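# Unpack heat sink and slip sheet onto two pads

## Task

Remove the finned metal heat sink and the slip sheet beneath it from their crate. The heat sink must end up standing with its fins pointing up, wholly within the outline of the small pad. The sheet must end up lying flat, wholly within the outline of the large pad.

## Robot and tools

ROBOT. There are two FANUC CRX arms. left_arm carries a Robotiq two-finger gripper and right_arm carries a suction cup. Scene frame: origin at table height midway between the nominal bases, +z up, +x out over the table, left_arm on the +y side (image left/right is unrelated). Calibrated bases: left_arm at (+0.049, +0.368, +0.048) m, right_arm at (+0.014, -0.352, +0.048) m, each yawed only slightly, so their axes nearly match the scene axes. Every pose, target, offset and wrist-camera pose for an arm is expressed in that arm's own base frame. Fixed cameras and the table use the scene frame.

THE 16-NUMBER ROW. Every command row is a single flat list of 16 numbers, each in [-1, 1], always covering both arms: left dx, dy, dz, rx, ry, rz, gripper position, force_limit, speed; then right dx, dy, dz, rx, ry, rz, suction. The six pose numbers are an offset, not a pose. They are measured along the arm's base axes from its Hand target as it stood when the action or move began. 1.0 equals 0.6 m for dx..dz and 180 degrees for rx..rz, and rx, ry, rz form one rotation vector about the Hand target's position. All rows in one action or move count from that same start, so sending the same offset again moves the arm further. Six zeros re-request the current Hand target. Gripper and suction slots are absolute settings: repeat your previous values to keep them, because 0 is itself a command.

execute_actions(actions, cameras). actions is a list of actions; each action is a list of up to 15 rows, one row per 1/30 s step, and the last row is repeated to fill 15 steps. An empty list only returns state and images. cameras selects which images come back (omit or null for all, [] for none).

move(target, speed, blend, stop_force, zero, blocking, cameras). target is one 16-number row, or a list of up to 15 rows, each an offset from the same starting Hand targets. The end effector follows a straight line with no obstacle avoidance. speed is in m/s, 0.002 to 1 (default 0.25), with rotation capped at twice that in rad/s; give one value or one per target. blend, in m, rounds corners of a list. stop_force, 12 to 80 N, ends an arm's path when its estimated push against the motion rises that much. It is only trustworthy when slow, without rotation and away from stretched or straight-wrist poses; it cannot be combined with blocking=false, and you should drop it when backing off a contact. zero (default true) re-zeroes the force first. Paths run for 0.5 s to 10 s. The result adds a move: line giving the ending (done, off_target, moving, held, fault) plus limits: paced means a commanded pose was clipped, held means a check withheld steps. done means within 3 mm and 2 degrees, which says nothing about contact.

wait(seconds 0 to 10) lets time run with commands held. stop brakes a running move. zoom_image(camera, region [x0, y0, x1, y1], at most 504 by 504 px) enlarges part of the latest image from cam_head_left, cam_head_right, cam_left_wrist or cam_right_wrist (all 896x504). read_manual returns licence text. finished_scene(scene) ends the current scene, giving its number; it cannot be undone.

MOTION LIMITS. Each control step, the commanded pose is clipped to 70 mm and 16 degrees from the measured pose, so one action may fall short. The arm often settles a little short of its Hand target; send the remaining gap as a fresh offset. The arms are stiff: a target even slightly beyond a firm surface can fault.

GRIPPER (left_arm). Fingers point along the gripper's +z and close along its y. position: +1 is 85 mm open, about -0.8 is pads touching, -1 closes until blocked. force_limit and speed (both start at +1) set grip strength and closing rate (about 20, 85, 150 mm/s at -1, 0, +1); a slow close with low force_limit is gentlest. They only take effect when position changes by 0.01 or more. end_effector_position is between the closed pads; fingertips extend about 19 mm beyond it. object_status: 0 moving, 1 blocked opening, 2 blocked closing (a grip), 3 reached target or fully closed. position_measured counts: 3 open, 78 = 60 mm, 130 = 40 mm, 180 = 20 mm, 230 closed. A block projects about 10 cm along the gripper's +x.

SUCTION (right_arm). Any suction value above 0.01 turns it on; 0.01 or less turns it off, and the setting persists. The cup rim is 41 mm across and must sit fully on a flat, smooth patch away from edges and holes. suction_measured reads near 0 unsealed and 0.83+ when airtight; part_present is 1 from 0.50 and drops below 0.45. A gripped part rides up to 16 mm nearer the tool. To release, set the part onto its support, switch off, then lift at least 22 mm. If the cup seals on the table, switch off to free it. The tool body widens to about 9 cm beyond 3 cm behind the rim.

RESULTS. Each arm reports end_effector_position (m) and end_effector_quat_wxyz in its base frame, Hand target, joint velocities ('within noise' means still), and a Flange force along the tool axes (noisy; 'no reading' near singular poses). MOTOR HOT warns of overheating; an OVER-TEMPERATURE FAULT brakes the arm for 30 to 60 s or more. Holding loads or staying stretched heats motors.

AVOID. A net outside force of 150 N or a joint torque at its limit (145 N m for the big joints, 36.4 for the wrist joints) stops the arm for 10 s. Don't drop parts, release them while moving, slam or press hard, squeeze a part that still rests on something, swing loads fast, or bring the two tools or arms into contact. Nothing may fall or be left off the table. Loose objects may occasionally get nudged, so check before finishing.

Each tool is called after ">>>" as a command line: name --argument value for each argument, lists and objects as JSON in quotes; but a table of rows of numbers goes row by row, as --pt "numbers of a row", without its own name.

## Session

>>> execute_actions --actions '[]'

>>> zoom_image --camera "cam_head_right" --region '[340, 220, 640, 340]'

Scene clock: 0.00 s.
left_arm: end_effector_position=(+0.3755, -0.2702, +0.3337) position_measured=3 object_status=3 end_effector_quat_wxyz=(+0.004, -0.584, +0.745, -0.322) | right_arm: end_effector_position=(+0.3768, -0.3120, +0.2822) suction_measured=0.00 part_present=0 end_effector_quat_wxyz=(-0.032, +0.709, +0.637, +0.302)
Joint positions: left_arm=[-0.043 -0.437 -0.537 0.549 -1.071 1.203] | right_arm=[-0.822 0.168 0.188 -0.615 -1.638 -0.883]
Joint velocities: within noise
Flange force (N): no reading
Hand target: left_arm +0.3755, -0.2702, +0.3337; +0.004, -0.584, +0.745, -0.322 | right_arm +0.3768, -0.3120, +0.2822; -0.032, +0.709, +0.637, +0.302
camera_calibration:
cam_left_wrist: T_world_to_cam=[[-0.884191, 0.0930817, -0.457758, 0.518351], [0.130817, 0.990075, -0.0513575, 0.247217], [0.448435, -0.105292, -0.887592, 0.234979], [0, 0, 0, 1]] pos_world=[0.320608, -0.268271, 0.458541]
cam_right_wrist: T_world_to_cam=[[-0.933245, 0.209113, -0.292104, 0.51225], [-0.138571, 0.540644, 0.82976, 0.00920679], [0.331438, 0.814847, -0.475577, 0.331741], [0, 0, 0, 1]] pos_world=[0.369379, -0.382414, 0.299759]

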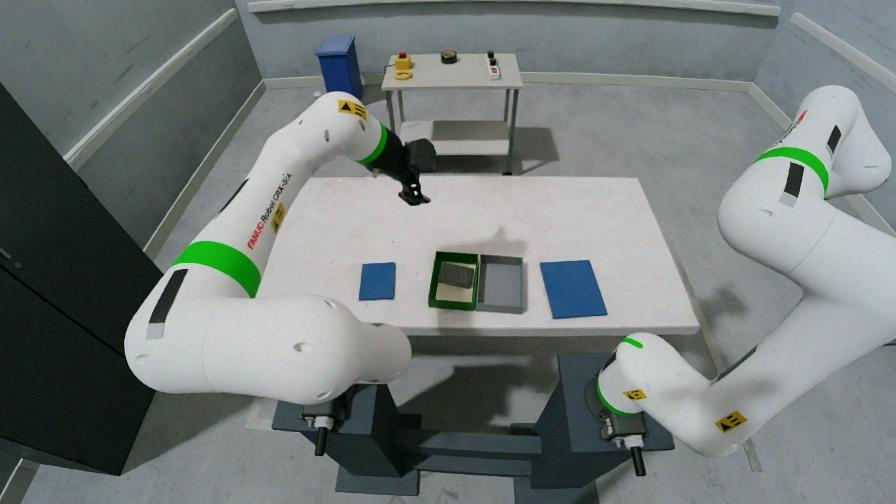

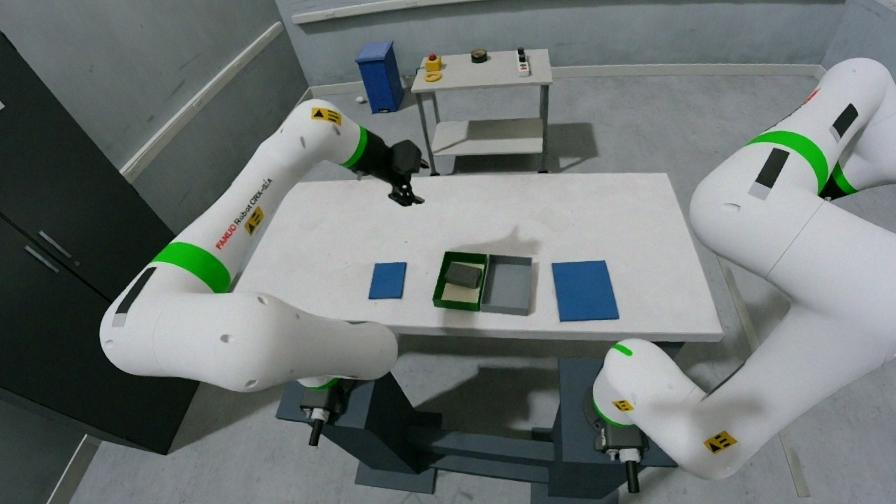

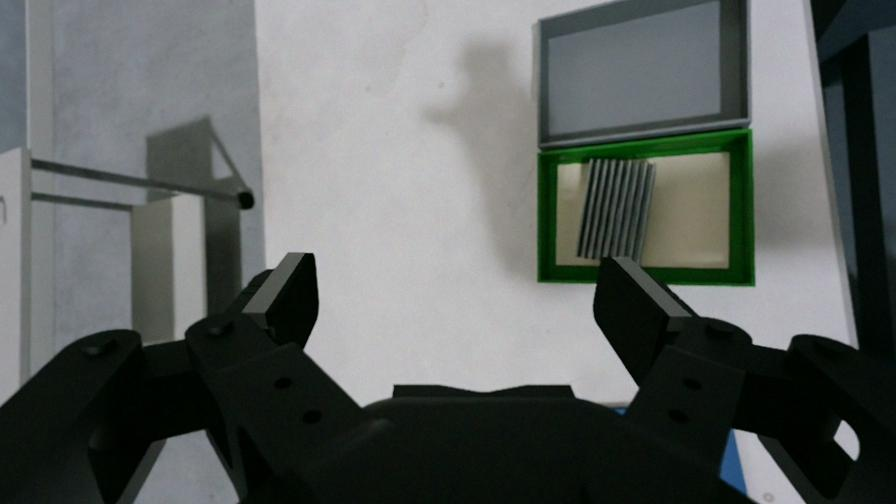

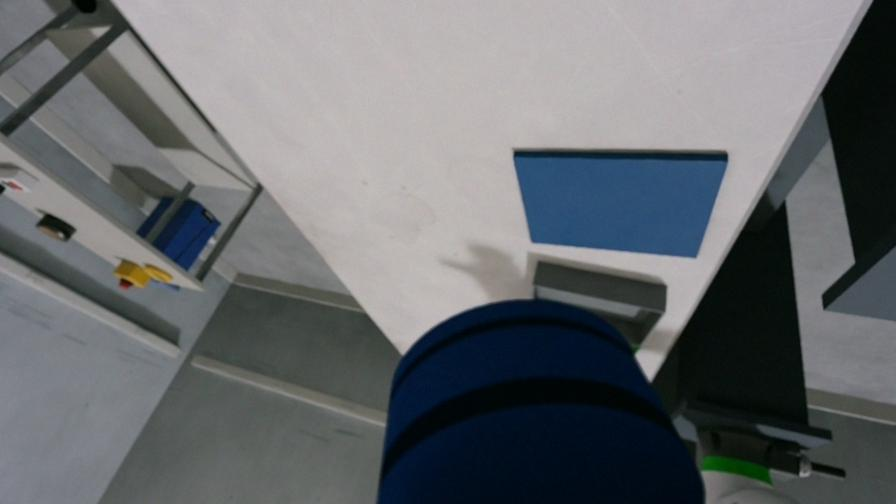

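Scaled by 1.680 from the camera's 896x504 image, which has a finer 1280x720 frame.

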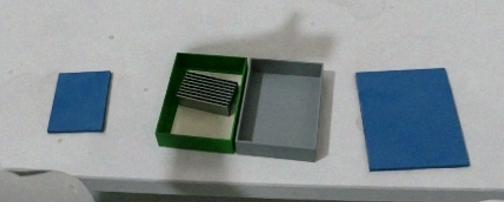

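>>> move --target '[-0.0425,-0.05,0.044,0.146,0.150,0.074,0.75,-0.8,-1,0.0387,0.553,0.08,-0.2195,-0.0232,0.515,0]' --speed 0.28

>>> zoom_image --camera "cam_left_wrist" --region '[280, 0, 520, 170]'

>>> zoom_image --camera "cam_left_wrist" --region '[340, 180, 560, 360]'

>>> zoom_image --camera "cam_right_wrist" --region '[300, 0, 560, 240]'

Scene clock: 4.13 s.
left_arm: end_effector_position=(+0.3500, -0.3002, +0.3601) position_measured=35 object_status=3 end_effector_quat_wxyz=(+0.000, +0.707, -0.707, +0.000) | right_arm: end_effector_position=(+0.4001, +0.0197, +0.3302) suction_measured=0.00 part_present=0 end_effector_quat_wxyz=(+0.001, +0.000, +1.000, +0.000)
Joint positions: left_arm=[-0.423 0.048 0.23 0 -1.753 1.993] | right_arm=[0.38 -0.123 -0.045 0 -1.647 -0.381]
Joint velocities: within noise
Flange force (N): left_arm=[-1.7 3.0 3.8] | right_arm=[0.9 2.6 -1.7]
Hand target: left_arm +0.3500, -0.3002, +0.3601; +0.000, +0.707, -0.707, +0.000 | right_arm +0.4001, +0.0198, +0.3302; +0.001, +0.000, +1.000, +0.000
Off the commanded pose: left_arm 0.000 m, 0 deg | right_arm 0.000 m, 0 deg.
move: done
camera_calibration:
cam_left_wrist: T_world_to_cam=[[-0.999335, -0.0305232, 0.0199476, 0.341829], [-0.0206795, 0.924999, 0.379405, 0.159991], [-0.0300322, 0.37874, -0.925016, 0.592958], [0, 0, 0, 1]] pos_world=[0.362718, -0.362136, 0.480976]
cam_right_wrist: T_world_to_cam=[[-0.0423673, -0.998548, 0.0332752, 0.0385575], [-0.865569, 0.0533184, 0.497944, 0.203199], [-0.498995, -0.00770546, -0.866571, 0.554086], [0, 0, 0, 1]] pos_world=[0.454002, 0.0319368, 0.37769]

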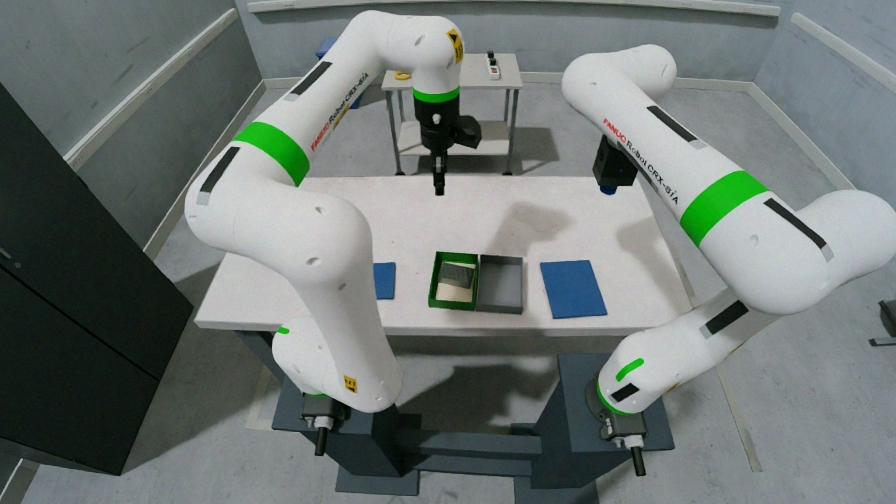

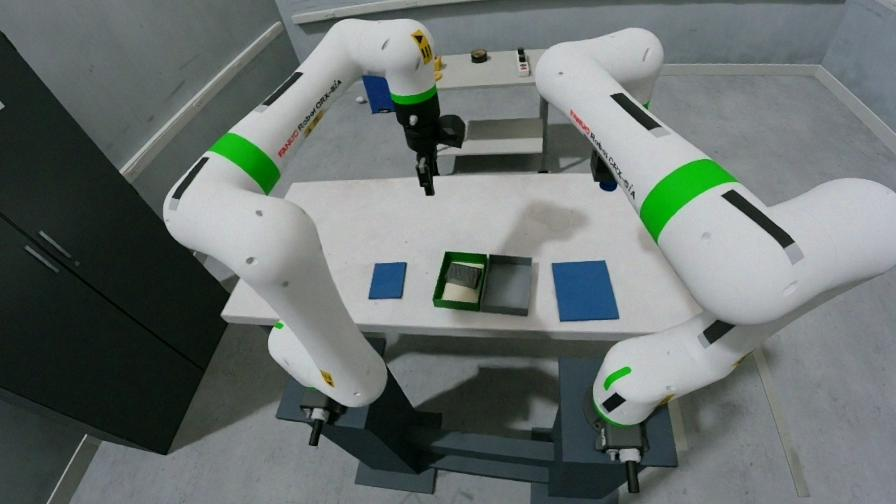

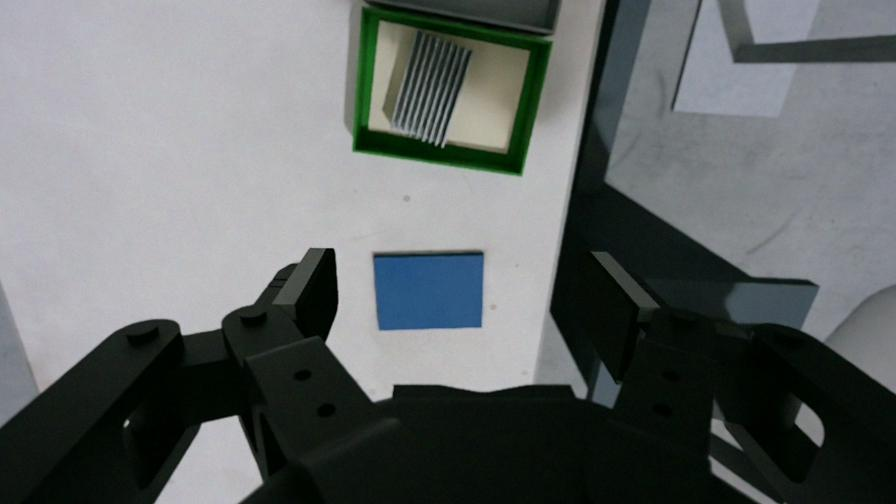

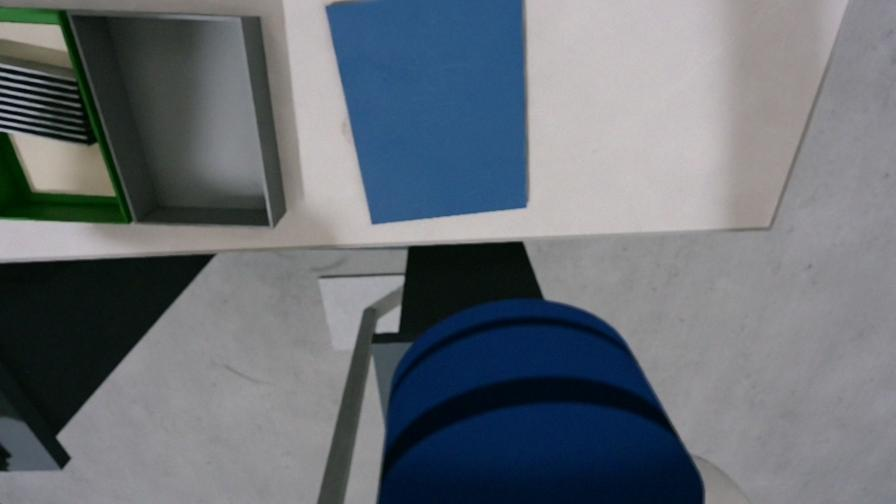

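Scaled by 2.100 from the camera's 896x504 image, which has a finer 1280x720 frame.

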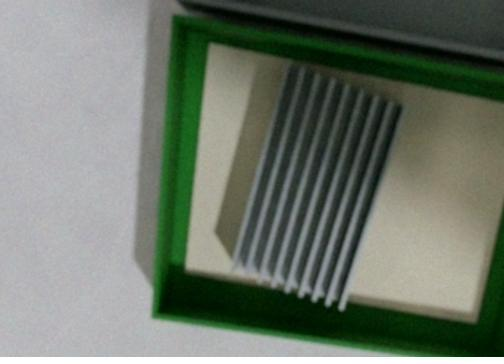

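Scaled by 2.291 from the camera's 896x504 image, which has a finer 1280x720 frame.

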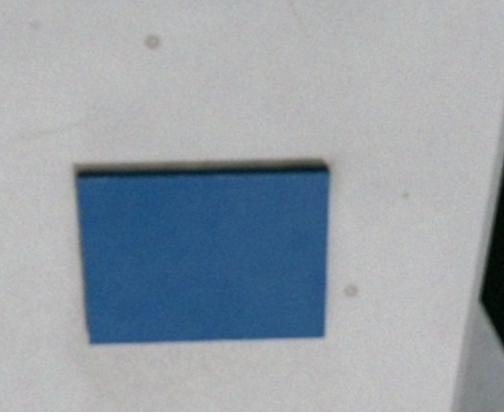

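Scaled by 1.938 from the camera's 896x504 image, which has a finer 1280x720 frame.

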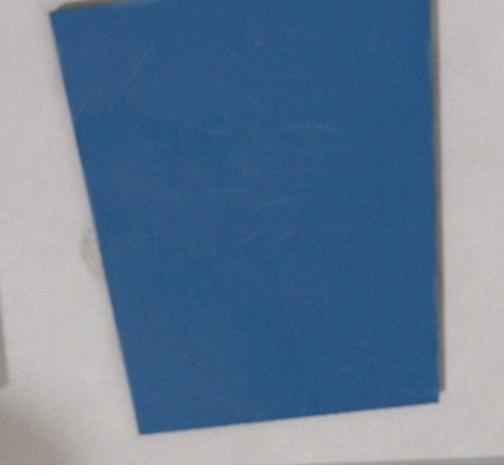

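>>> move --target '[0.0167,-0.0775,-0.4667,0,0,-0.0928,0.75,-0.8,-1,0,0,0,0,0,0,0]' --speed 0.22 --cameras '["cam_left_wrist"]'

Scene clock: 6.90 s.
left_arm: end_effector_position=(+0.3601, -0.3467, +0.0801) position_measured=35 object_status=3 end_effector_quat_wxyz=(+0.000, -0.597, +0.803, +0.000) | right_arm: end_effector_position=(+0.4001, +0.0198, +0.3302) suction_measured=0.00 part_present=0 end_effector_quat_wxyz=(+0.001, +0.000, +1.000, +0.000)
Joint positions: left_arm=[-0.504 0.24 -0.22 0 -1.111 1.782] | right_arm=[0.38 -0.123 -0.045 0 -1.647 -0.381]
Joint velocities: within noise
Flange force (N): left_arm=[-1.0 1.9 1.9] | right_arm=[1.2 3.0 -1.6]
Hand target: left_arm +0.3600, -0.3467, +0.0801; +0.000, -0.597, +0.803, +0.000 | right_arm +0.4001, +0.0198, +0.3302; +0.001, +0.000, +1.000, +0.000
Off the commanded pose: left_arm 0.000 m, 0 deg | right_arm 0.000 m, 0 deg.
move: done
camera_calibration:
cam_left_wrist: T_world_to_cam=[[-0.965943, 0.257993, 0.0198401, 0.44407], [0.246013, 0.89191, 0.379439, 0.201966], [0.0801972, 0.371398, -0.925004, 0.309642], [0, 0, 0, 1]] pos_world=[0.354428, -0.409703, 0.200976]
Images, in order (width x height): cam_left_wrist 896x504.

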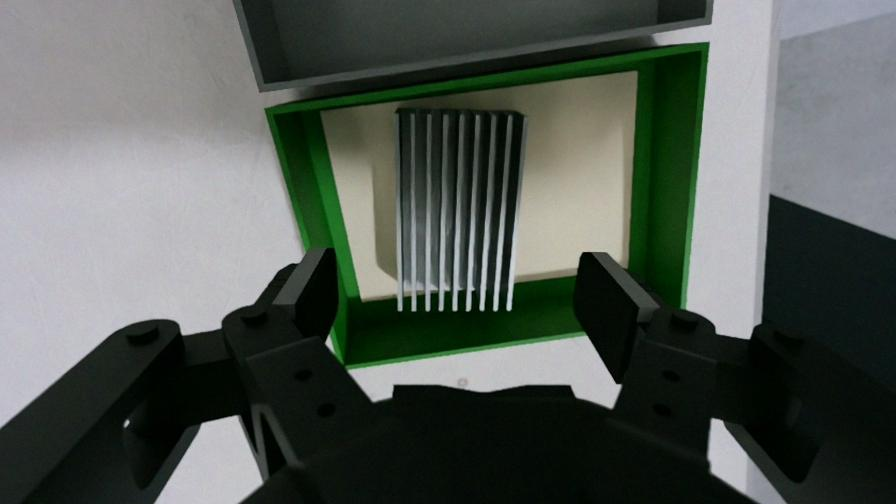

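>>> move --pt "-0.0095 0.0028 -0.08 0 0 0 0.75 -0.8 -1 0 0 0 0 0 0 0" --pt "-0.0095 0.0028 -0.17 0 0 0 0.75 -0.8 -1 0 0 0 0 0 0 0" --speed '[0.08,0.04]' --stop_force 12 --cameras '["cam_left_wrist"]'

Scene clock: 10.00 s.
left_arm: end_effector_position=(+0.3543, -0.3450, -0.0219) position_measured=35 object_status=3 end_effector_quat_wxyz=(+0.000, -0.597, +0.803, +0.000) | right_arm: end_effector_position=(+0.4001, +0.0198, +0.3302) suction_measured=0.00 part_present=0 end_effector_quat_wxyz=(+0.001, +0.000, +1.000, +0.000)
Joint positions: left_arm=[-0.506 0.37 -0.329 0 -0.872 1.785] | right_arm=[0.38 -0.123 -0.045 0 -1.647 -0.381]
Joint velocities: within noise
Flange force (N): left_arm=[-1.0 3.4 0.0] | right_arm=[1.3 2.7 -1.8]
Hand target: left_arm +0.3543, -0.3450, -0.0219; +0.000, -0.597, +0.803, +0.000 | right_arm +0.4001, +0.0198, +0.3302; +0.001, +0.000, +1.000, +0.000
Off the commanded pose: left_arm 0.000 m, 0 deg | right_arm 0.000 m, 0 deg.
move: done
camera_calibration:
cam_left_wrist: T_world_to_cam=[[-0.965927, 0.258043, 0.0199663, 0.440154], [0.246108, 0.891895, 0.379413, 0.240557], [0.0800969, 0.371399, -0.925012, 0.215061], [0, 0, 0, 1]] pos_world=[0.348728, -0.408003, 0.0988755]
Images, in order (width x height): cam_left_wrist 896x504.

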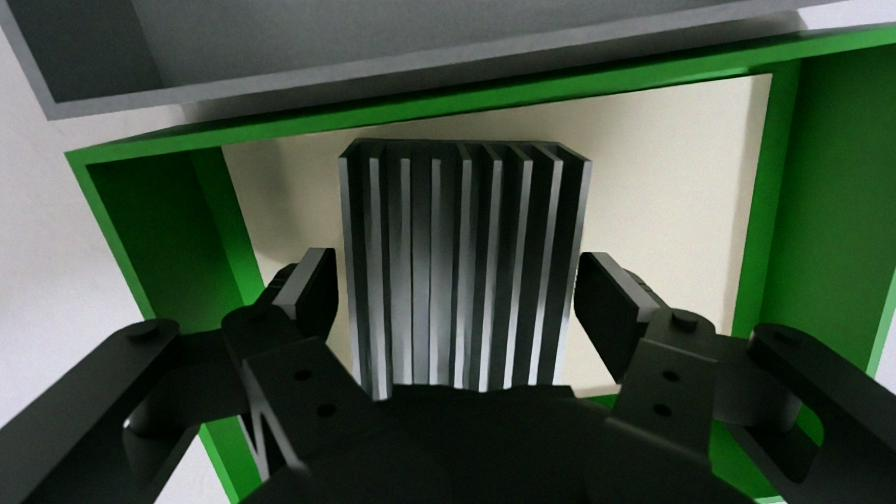

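>>> execute_actions --actions '[[[0,0,0,0,0,0,-1,-0.8,-1,0,0,0,0,0,0,0]],[[0,0,0,0,0,0,-1,-0.8,-1,0,0,0,0,0,0,0]]]' --cameras '["cam_left_wrist"]'

Scene clock: 11.37 s.
left_arm: end_effector_position=(+0.3544, -0.3450, -0.0219) position_measured=78 object_status=2 end_effector_quat_wxyz=(+0.000, -0.597, +0.802, +0.000) | right_arm: end_effector_position=(+0.4001, +0.0198, +0.3302) suction_measured=0.00 part_present=0 end_effector_quat_wxyz=(+0.001, +0.000, +1.000, +0.000)
Joint positions: left_arm=[-0.506 0.37 -0.329 0 -0.872 1.785] | right_arm=[0.38 -0.123 -0.045 0 -1.647 -0.381]
Joint velocities: within noise
Flange force (N): left_arm=[-3.4 3.9 -13.3] | right_arm=[1.2 2.8 -1.6]
Flange force at the end of the 1st action (N): left_arm=[-1.1 2.3 -0.2] | right_arm=[1.1 2.9 -1.8]
Hand target: left_arm +0.3543, -0.3450, -0.0219; +0.000, -0.597, +0.803, +0.000 | right_arm +0.4001, +0.0198, +0.3302; +0.001, +0.000, +1.000, +0.000
Off the commanded pose: left_arm 0.000 m, 0 deg | right_arm 0.000 m, 0 deg.
camera_calibration:
cam_left_wrist: T_world_to_cam=[[-0.965957, 0.257934, 0.0199195, 0.440123], [0.24599, 0.891926, 0.379418, 0.240572], [0.080098, 0.371401, -0.925011, 0.215154], [0, 0, 0, 1]] pos_world=[0.348728, -0.408003, 0.0989756]
Images, in order (width x height): cam_left_wrist 896x504.

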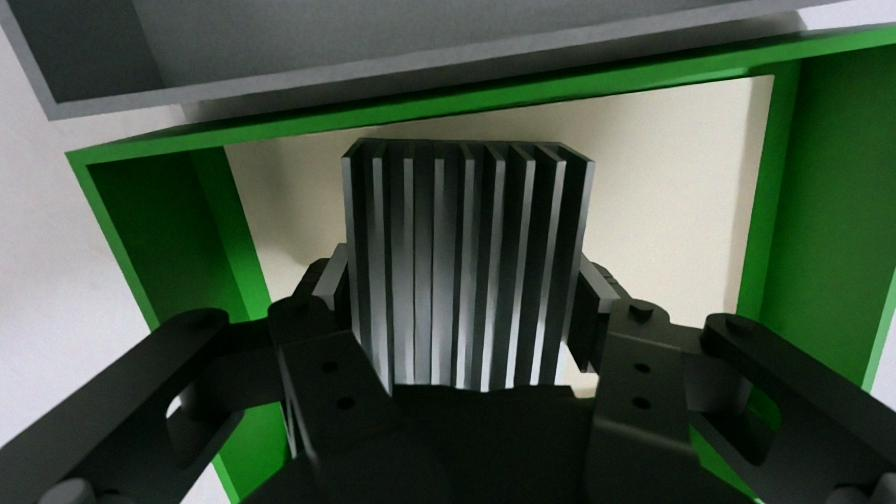

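>>> move --pt "0 0 0.03 0 0 0 -1 -0.8 -1 0 0 0 0 0 0 0" --pt "0 0 0.22 0 0 0 -1 -0.8 -1 0 0 0 0 0 0 0" --pt "0.0145 0.4617 0.243 0 0 0.604 -1 -0.8 -1 0 0 0 0 0 0 0" --speed '[0.04,0.13,0.25]' --blend '[0,0.02,0]' --cameras '["cam_left_wrist","cam_head_right"]'

Scene clock: 17.33 s.
left_arm: end_effector_position=(+0.3631, -0.0680, +0.1239) position_measured=78 object_status=2 end_effector_quat_wxyz=(+0.000, +1.000, +0.017, +0.000) | right_arm: end_effector_position=(+0.4001, +0.0198, +0.3302) suction_measured=0.00 part_present=0 end_effector_quat_wxyz=(+0.001, +0.000, +1.000, +0.000)
Joint positions: left_arm=[0.175 -0.135 -0.504 0 -1.202 3.001] | right_arm=[0.38 -0.123 -0.045 0 -1.647 -0.381]
Joint velocities: within noise
Flange force (N): left_arm=[-3.6 -0.7 4.3] | right_arm=[1.3 2.6 -1.6]
Hand target: left_arm +0.3630, -0.0680, +0.1239; +0.000, +1.000, +0.017, +0.000 | right_arm +0.4001, +0.0198, +0.3302; +0.001, +0.000, +1.000, +0.000
Off the commanded pose: left_arm 0.000 m, 0 deg | right_arm 0.000 m, 0 deg.
move: done
camera_calibration:
cam_left_wrist: T_world_to_cam=[[0.0655753, -0.997648, 0.0199654, -0.0857361], [-0.923684, -0.0531198, 0.379456, 0.296481], [-0.377503, -0.0433246, -0.924994, 0.384289], [0, 0, 0, 1]] pos_world=[0.424547, -0.0531363, 0.244675]
Images, in order (width x height): cam_head_right 896x504, cam_left_wrist 896x504.

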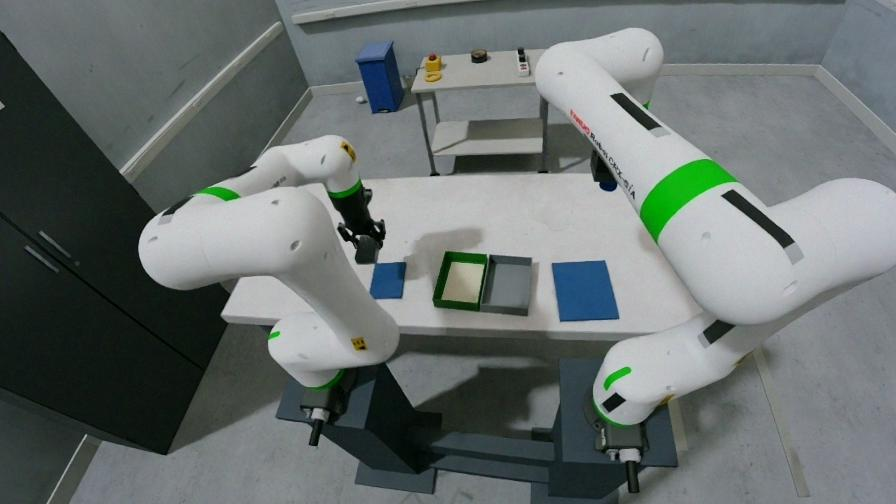

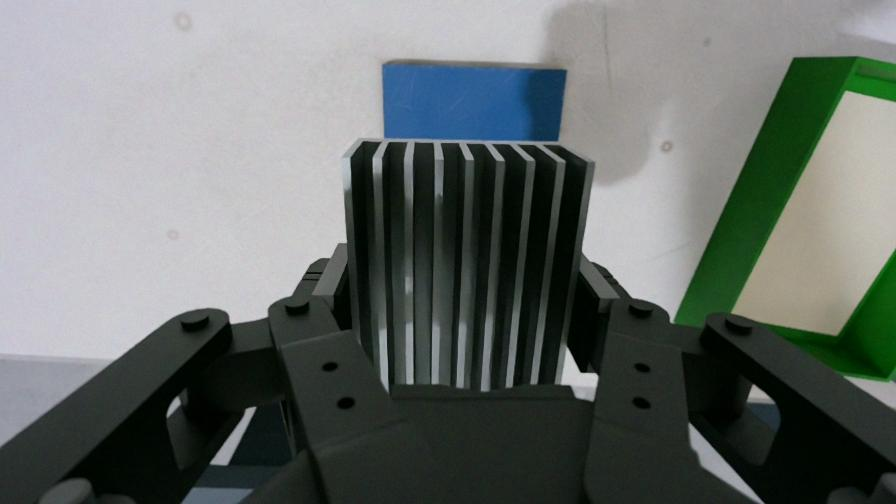

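>>> move --pt "-0.0025 -0.03 -0.215 0 0 0 -1 -0.8 -1 0 0 0 0 0 0 0" --pt "-0.0025 -0.03 -0.26 0 0 0 -1 -0.8 -1 0 0 0 0 0 0 0" --speed '[0.12,0.01]' --stop_force 12 --cameras '["cam_left_wrist","cam_head_right"]'

>>> zoom_image --camera "cam_head_right" --region '[320, 220, 460, 330]'

Scene clock: 21.30 s.
left_arm: end_effector_position=(+0.3617, -0.0860, -0.0180) position_measured=78 object_status=2 end_effector_quat_wxyz=(+0.000, +1.000, +0.017, +0.000) | right_arm: end_effector_position=(+0.4001, +0.0198, +0.3302) suction_measured=0.00 part_present=0 end_effector_quat_wxyz=(+0.001, +0.000, +1.000, +0.000)
Joint positions: left_arm=[0.124 0.095 -0.673 0.001 -0.803 3.052] | right_arm=[0.38 -0.123 -0.045 0 -1.647 -0.381]
Joint velocities: within noise
Flange force (N): left_arm=[-5.2 -7.1 -21.5] | right_arm=[1.1 3.1 -1.9]
Hand target: left_arm +0.3616, -0.0860, -0.0180; +0.000, +1.000, +0.017, +0.000 (not the last commanded pose) | right_arm +0.4001, +0.0198, +0.3302; +0.001, +0.000, +1.000, +0.000
Off the commanded pose: left_arm 0.014 m, 0 deg | right_arm 0.000 m, 0 deg.
move: contact (left_arm); path passed 1 of 2 targets
camera_calibration:
cam_left_wrist: T_world_to_cam=[[0.0656679, -0.997642, 0.0199386, -0.1008], [-0.923761, -0.0532251, 0.379253, 0.347991], [-0.377298, -0.0433233, -0.925078, 0.251701], [0, 0, 0, 1]] pos_world=[0.423045, -0.0711363, 0.102876]
Images, in order (width x height): cam_head_right 896x504, cam_left_wrist 896x504.

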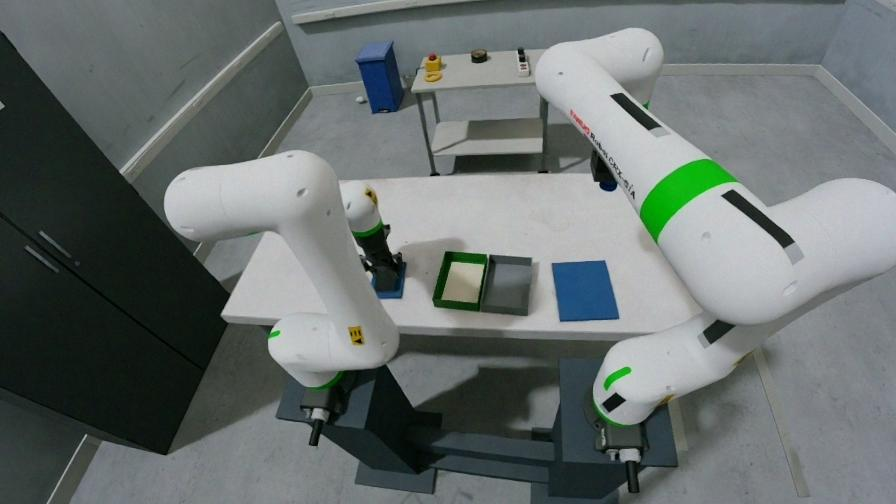

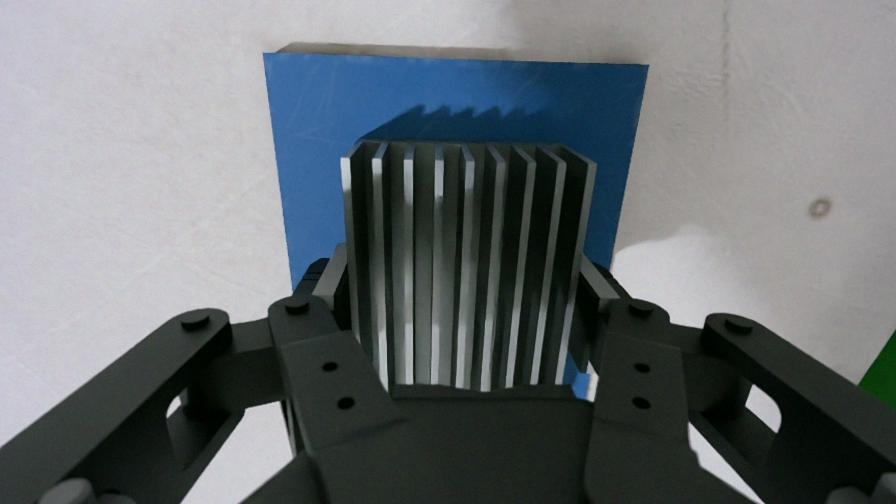

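Scaled by 3.600 from the camera's 896x504 image, which has a finer 1280x720 frame.

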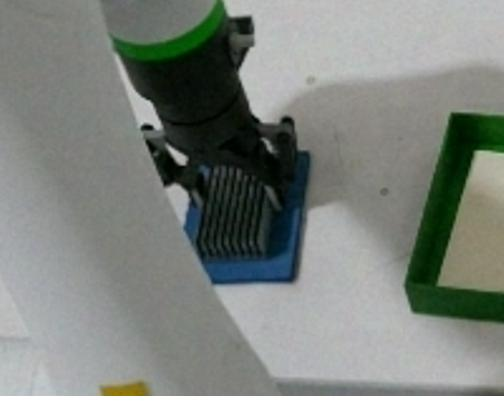

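>>> execute_actions --actions '[[[0,0,0.0015,0,0,0,0.75,-0.8,-1,0,0,0,0,0,0,0]],[[0,0,0,0,0,0,0.75,-0.8,-1,0,0,0,0,0,0,0]]]' --cameras '["cam_left_wrist"]'

Scene clock: 22.63 s.
left_arm: end_effector_position=(+0.3616, -0.0860, -0.0171) position_measured=35 object_status=3 end_effector_quat_wxyz=(+0.000, +1.000, +0.017, +0.000) | right_arm: end_effector_position=(+0.4001, +0.0198, +0.3302) suction_measured=0.00 part_present=0 end_effector_quat_wxyz=(+0.001, +0.000, +1.000, +0.000)
Joint positions: left_arm=[0.124 0.093 -0.672 0 -0.805 3.052] | right_arm=[0.38 -0.123 -0.045 0 -1.647 -0.381]
Joint velocities: within noise
Flange force (N): left_arm=[-3.0 -0.9 1.0] | right_arm=[1.4 3.0 -1.5]
Flange force at the end of the 1st action (N): left_arm=[-2.4 -0.3 0.4] | right_arm=[1.3 3.0 -1.6]
Hand target: left_arm +0.3616, -0.0860, -0.0171; +0.000, +1.000, +0.017, +0.000 | right_arm +0.4001, +0.0198, +0.3302; +0.001, +0.000, +1.000, +0.000
Off the commanded pose: left_arm 0.000 m, 0 deg | right_arm 0.000 m, 0 deg.
camera_calibration:
cam_left_wrist: T_world_to_cam=[[0.0656679, -0.997642, 0.0199386, -0.100818], [-0.923761, -0.0532251, 0.379253, 0.347649], [-0.377298, -0.0433233, -0.925078, 0.252533], [0, 0, 0, 1]] pos_world=[0.423045, -0.0711363, 0.103776]
Images, in order (width x height): cam_left_wrist 896x504.

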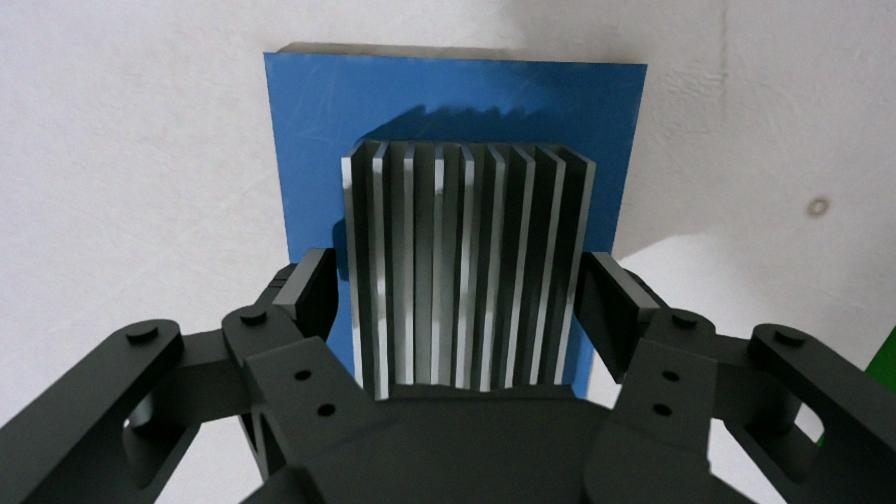

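>>> move --pt "0 0 0.1 0 0 0 0.75 -0.8 -1 0 0 0 0 0 0 0" --pt "0 0.243 0.49 0 0 0 0.75 -0.8 -1 0.025 0.61 -0.217 0 0 -0.035 0" --speed '[0.06,0.25]'

Scene clock: 26.07 s.
left_arm: end_effector_position=(+0.3616, +0.0598, +0.2769) position_measured=35 object_status=3 end_effector_quat_wxyz=(+0.000, +1.000, +0.017, +0.000) | right_arm: end_effector_position=(+0.4151, +0.3857, +0.2000) suction_measured=0.00 part_present=0 end_effector_quat_wxyz=(+0.001, +0.055, +0.998, +0.000)
Joint positions: left_arm=[0.527 -0.214 -0.206 0 -1.579 2.65] | right_arm=[0.981 0.319 0.133 0.001 -1.384 -1.092]
Joint velocities: within noise
Flange force (N): left_arm=[-2.3 0.7 2.8] | right_arm=[1.7 0.6 -2.2]
Hand target: left_arm +0.3616, +0.0598, +0.2769; +0.000, +1.000, +0.017, +0.000 | right_arm +0.4151, +0.3858, +0.2000; +0.001, +0.055, +0.998, +0.000
Off the commanded pose: left_arm 0.000 m, 0 deg | right_arm 0.000 m, 0 deg.
move: done
camera_calibration:
cam_left_wrist: T_world_to_cam=[[0.0656715, -0.997642, 0.0199371, 0.0387751], [-0.92376, -0.0532291, 0.379254, 0.243909], [-0.377298, -0.0433232, -0.925078, 0.530823], [0, 0, 0, 1]] pos_world=[0.423045, 0.0746636, 0.397776]
cam_right_wrist: T_world_to_cam=[[-0.151641, -0.987876, 0.0332548, 0.450211], [-0.85454, 0.147934, 0.497873, 0.220473], [-0.496756, 0.0470805, -0.866612, 0.429522], [0, 0, 0, 1]] pos_world=[0.470041, 0.391915, 0.24749]

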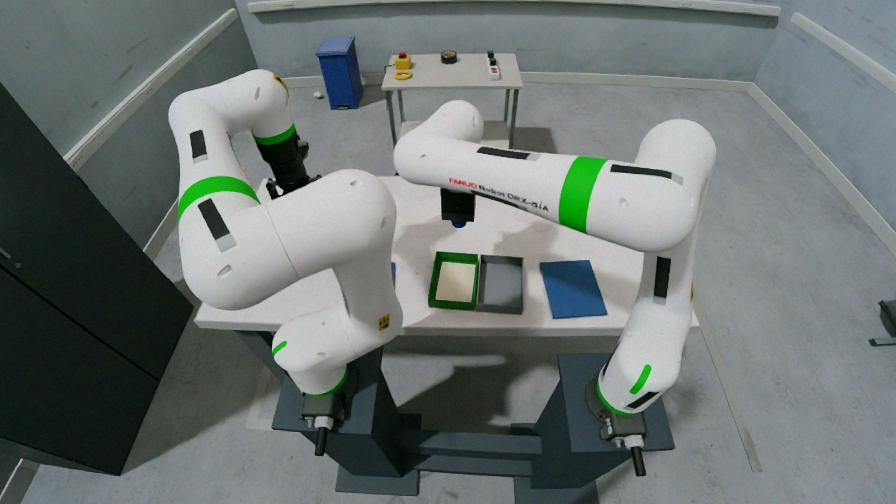

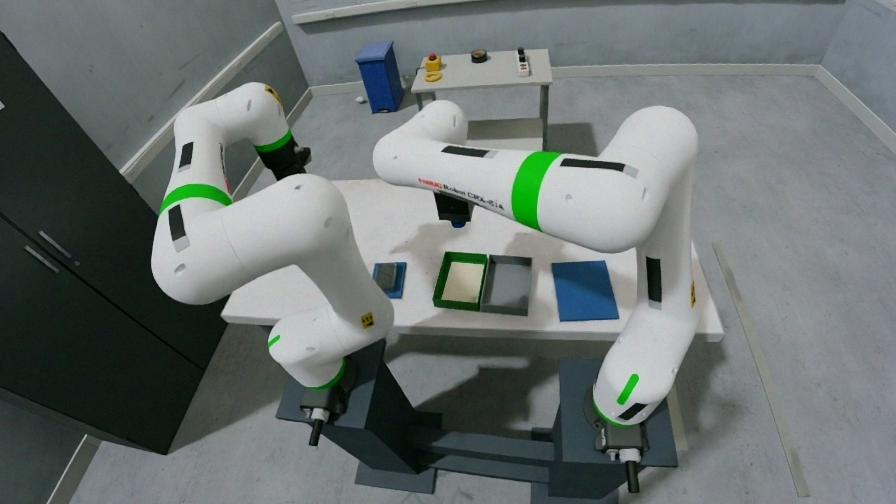

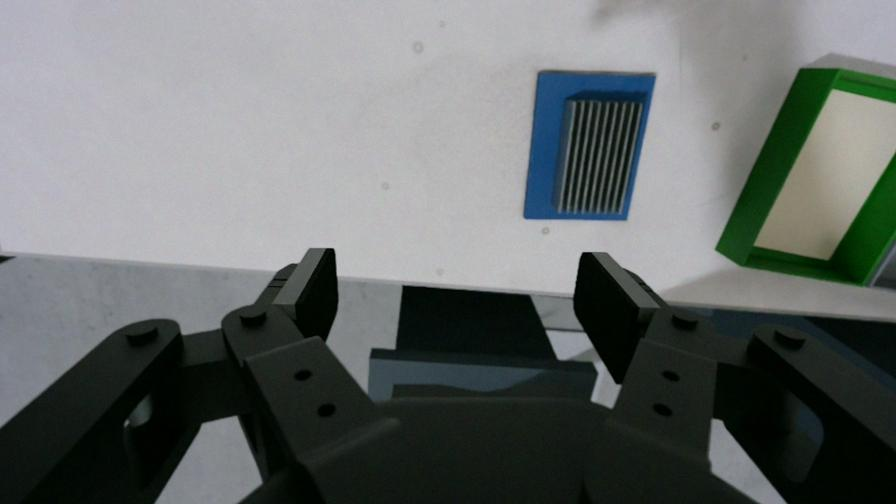

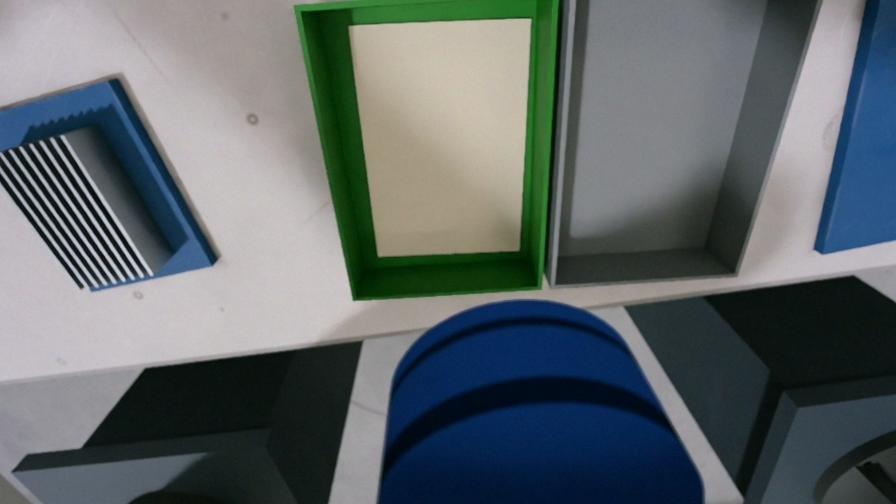

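>>> move --target '[0,0,0,0,0,0,0.75,-0.8,-1,-0.0868,0.023,-0.2333,0,0,0,0]' --speed 0.15 --cameras '["cam_right_wrist"]'

Scene clock: 27.97 s.
left_arm: end_effector_position=(+0.3616, +0.0598, +0.2769) position_measured=35 object_status=3 end_effector_quat_wxyz=(+0.000, +1.000, +0.017, +0.000) | right_arm: end_effector_position=(+0.3630, +0.3996, +0.0600) suction_measured=0.00 part_present=0 end_effector_quat_wxyz=(+0.001, +0.055, +0.998, +0.000)
Joint positions: left_arm=[0.527 -0.214 -0.206 0 -1.579 2.65] | right_arm=[1.077 0.373 -0.142 0.001 -1.055 -1.188]
Joint velocities: within noise
Flange force (N): left_arm=[-2.0 0.3 3.1] | right_arm=[2.1 1.0 -1.9]
Hand target: left_arm +0.3616, +0.0598, +0.2769; +0.000, +1.000, +0.017, +0.000 | right_arm +0.3630, +0.3996, +0.0600; +0.001, +0.055, +0.998, +0.000
Off the commanded pose: left_arm 0.000 m, 0 deg | right_arm 0.000 m, 0 deg.
move: done
camera_calibration:
cam_right_wrist: T_world_to_cam=[[-0.151639, -0.987876, 0.0332538, 0.460694], [-0.85454, 0.147932, 0.497873, 0.243548], [-0.496756, 0.0470805, -0.866612, 0.281748], [0, 0, 0, 1]] pos_world=[0.417941, 0.405815, 0.10759]
Images, in order (width x height): cam_right_wrist 896x504.

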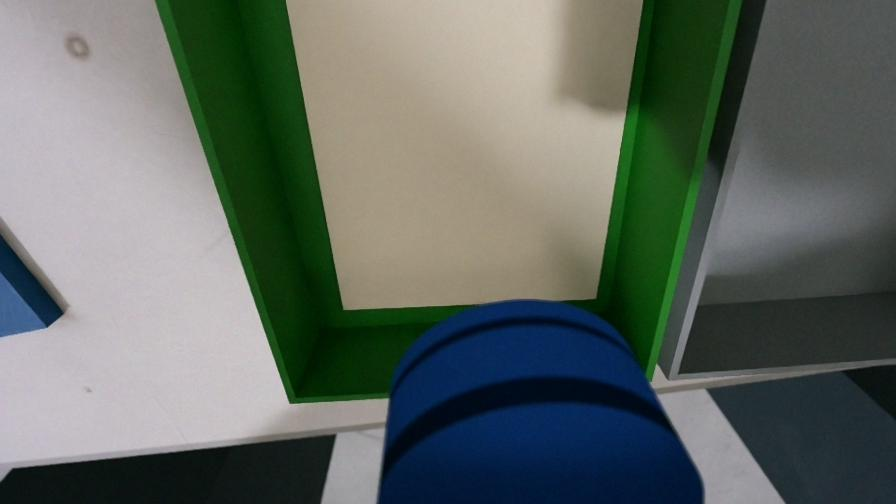

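>>> move --pt "0 0 0 0 0 0 0.75 -0.8 -1 0.003 0 -0.13 0 0 0 1" --pt "0 0 0 0 0 0 0.75 -0.8 -1 0.003 0 -0.179 0 0 0 1" --speed '[0.08,0.015]' --stop_force 12 --cameras '["cam_head_right"]'

Scene clock: 31.83 s.
left_arm: end_effector_position=(+0.3616, +0.0598, +0.2769) position_measured=35 object_status=3 end_effector_quat_wxyz=(+0.000, +1.000, +0.017, +0.000) | right_arm: end_effector_position=(+0.3648, +0.3996, -0.0474) suction_measured=0.95 part_present=1 end_effector_quat_wxyz=(+0.001, +0.055, +0.998, +0.000)
Joint positions: left_arm=[0.527 -0.214 -0.206 0 -1.579 2.65] | right_arm=[1.074 0.532 -0.21 0.002 -0.828 -1.186]
Joint velocities: within noise
Flange force (N): left_arm=[-1.7 -0.2 3.3] | right_arm=[1.8 1.4 -1.9]
Hand target: left_arm +0.3616, +0.0598, +0.2769; +0.000, +1.000, +0.017, +0.000 | right_arm +0.3648, +0.3996, -0.0474; +0.001, +0.055, +0.998, +0.000
Off the commanded pose: left_arm 0.000 m, 0 deg | right_arm 0.000 m, 0 deg.
move: done
Images, in order (width x height): cam_head_right 896x504.

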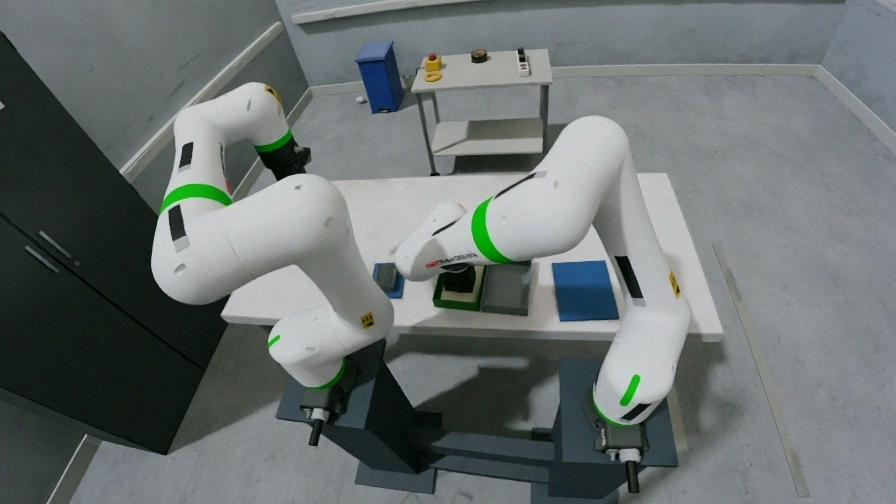

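>>> move --pt "0 0 0 0 0 0 0.75 -0.8 -1 0 0 0.1 0 0 0 1" --pt "0 0 0 0 0 0 0.75 -0.8 -1 0 0 0.32 0 0 0 1" --pt "0 0 0 0 0 0 0.75 -0.8 -1 -0.0397 -0.6143 0.32 0 0 0.0556 1" --pt "0 0 0 0 0 0 0.75 -0.8 -1 -0.0397 -0.6143 0.07 0 0 0.0556 1" --speed '[0.04,0.15,0.2,0.12]' --blend '[0,0.03,0.03,0]' --cameras '["cam_right_wrist","cam_head_right","cam_head_left"]'

>>> zoom_image --camera "cam_head_right" --region '[480, 220, 660, 350]'

>>> zoom_image --camera "cam_head_left" --region '[480, 220, 660, 350]'

Scene clock: 38.07 s.
left_arm: end_effector_position=(+0.3616, +0.0598, +0.2769) position_measured=35 object_status=3 end_effector_quat_wxyz=(+0.000, +1.000, +0.017, +0.000) | right_arm: end_effector_position=(+0.3410, +0.0310, -0.0054) suction_measured=0.95 part_present=1 end_effector_quat_wxyz=(+0.001, -0.032, +0.999, +0.000)
Joint positions: left_arm=[0.527 -0.214 -0.206 0 -1.579 2.65] | right_arm=[0.481 0.033 -0.757 0.001 -0.78 -0.417]
Joint velocities: within noise
Flange force (N): left_arm=[-2.4 0.5 4.0] | right_arm=[0.1 3.9 -1.7]
Hand target: left_arm +0.3616, +0.0598, +0.2769; +0.000, +1.000, +0.017, +0.000 | right_arm +0.3410, +0.0310, -0.0054; +0.001, -0.032, +0.999, +0.000
Off the commanded pose: left_arm 0.000 m, 0 deg | right_arm 0.000 m, 0 deg.
move: done
camera_calibration:
cam_right_wrist: T_world_to_cam=[[0.0223356, -0.999196, 0.0332906, 0.0364167], [-0.867251, -0.00279865, 0.497863, 0.320888], [-0.497369, -0.0399914, -0.866617, 0.234314], [0, 0, 0, 1]] pos_world=[0.394018, 0.046656, 0.04209]
Images, in order (width x height): cam_head_left 896x504, cam_head_right 896x504, cam_right_wrist 896x504.

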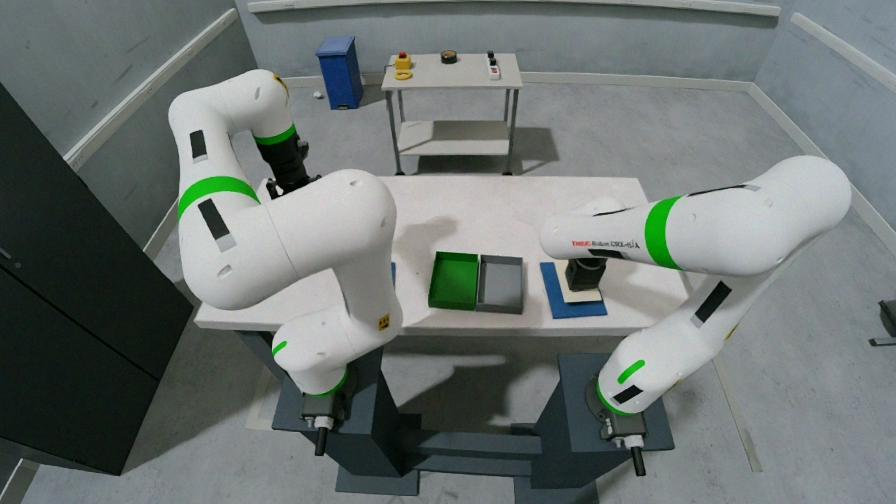

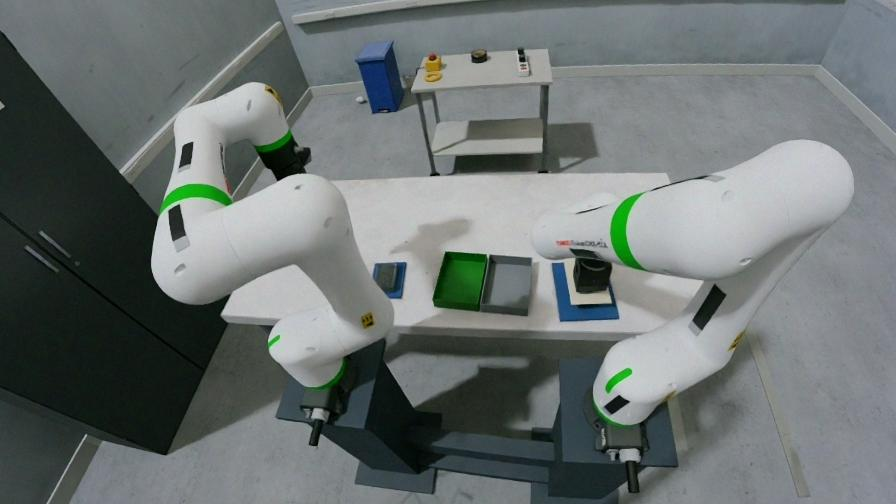

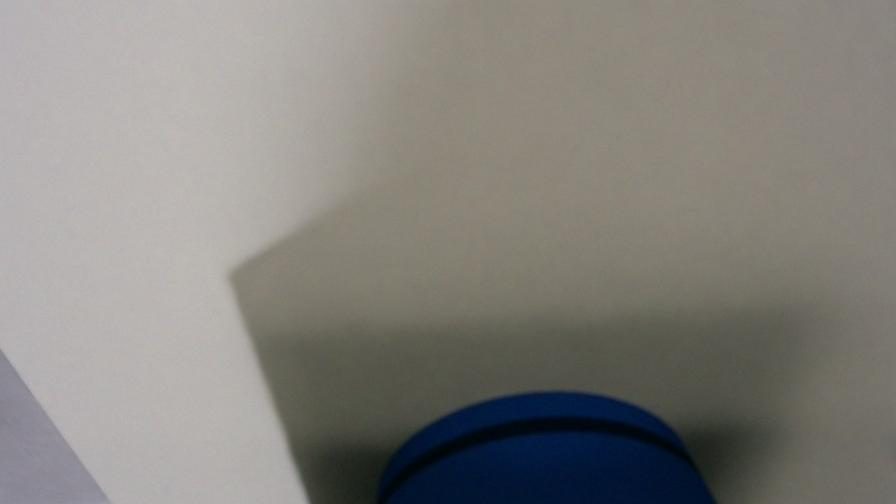

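Scaled by 2.800 from the camera's 896x504 image, which has a finer 1280x720 frame.

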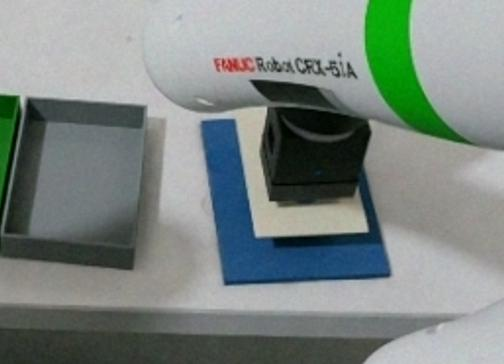

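Scaled by 2.800 from the camera's 896x504 image, which has a finer 1280x720 frame.

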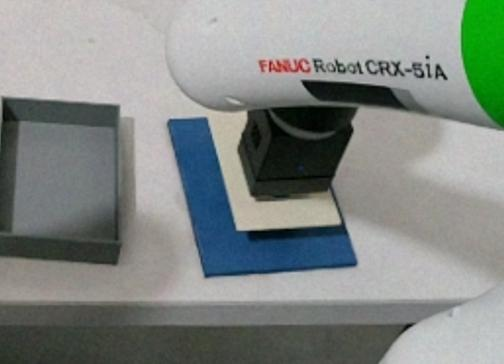

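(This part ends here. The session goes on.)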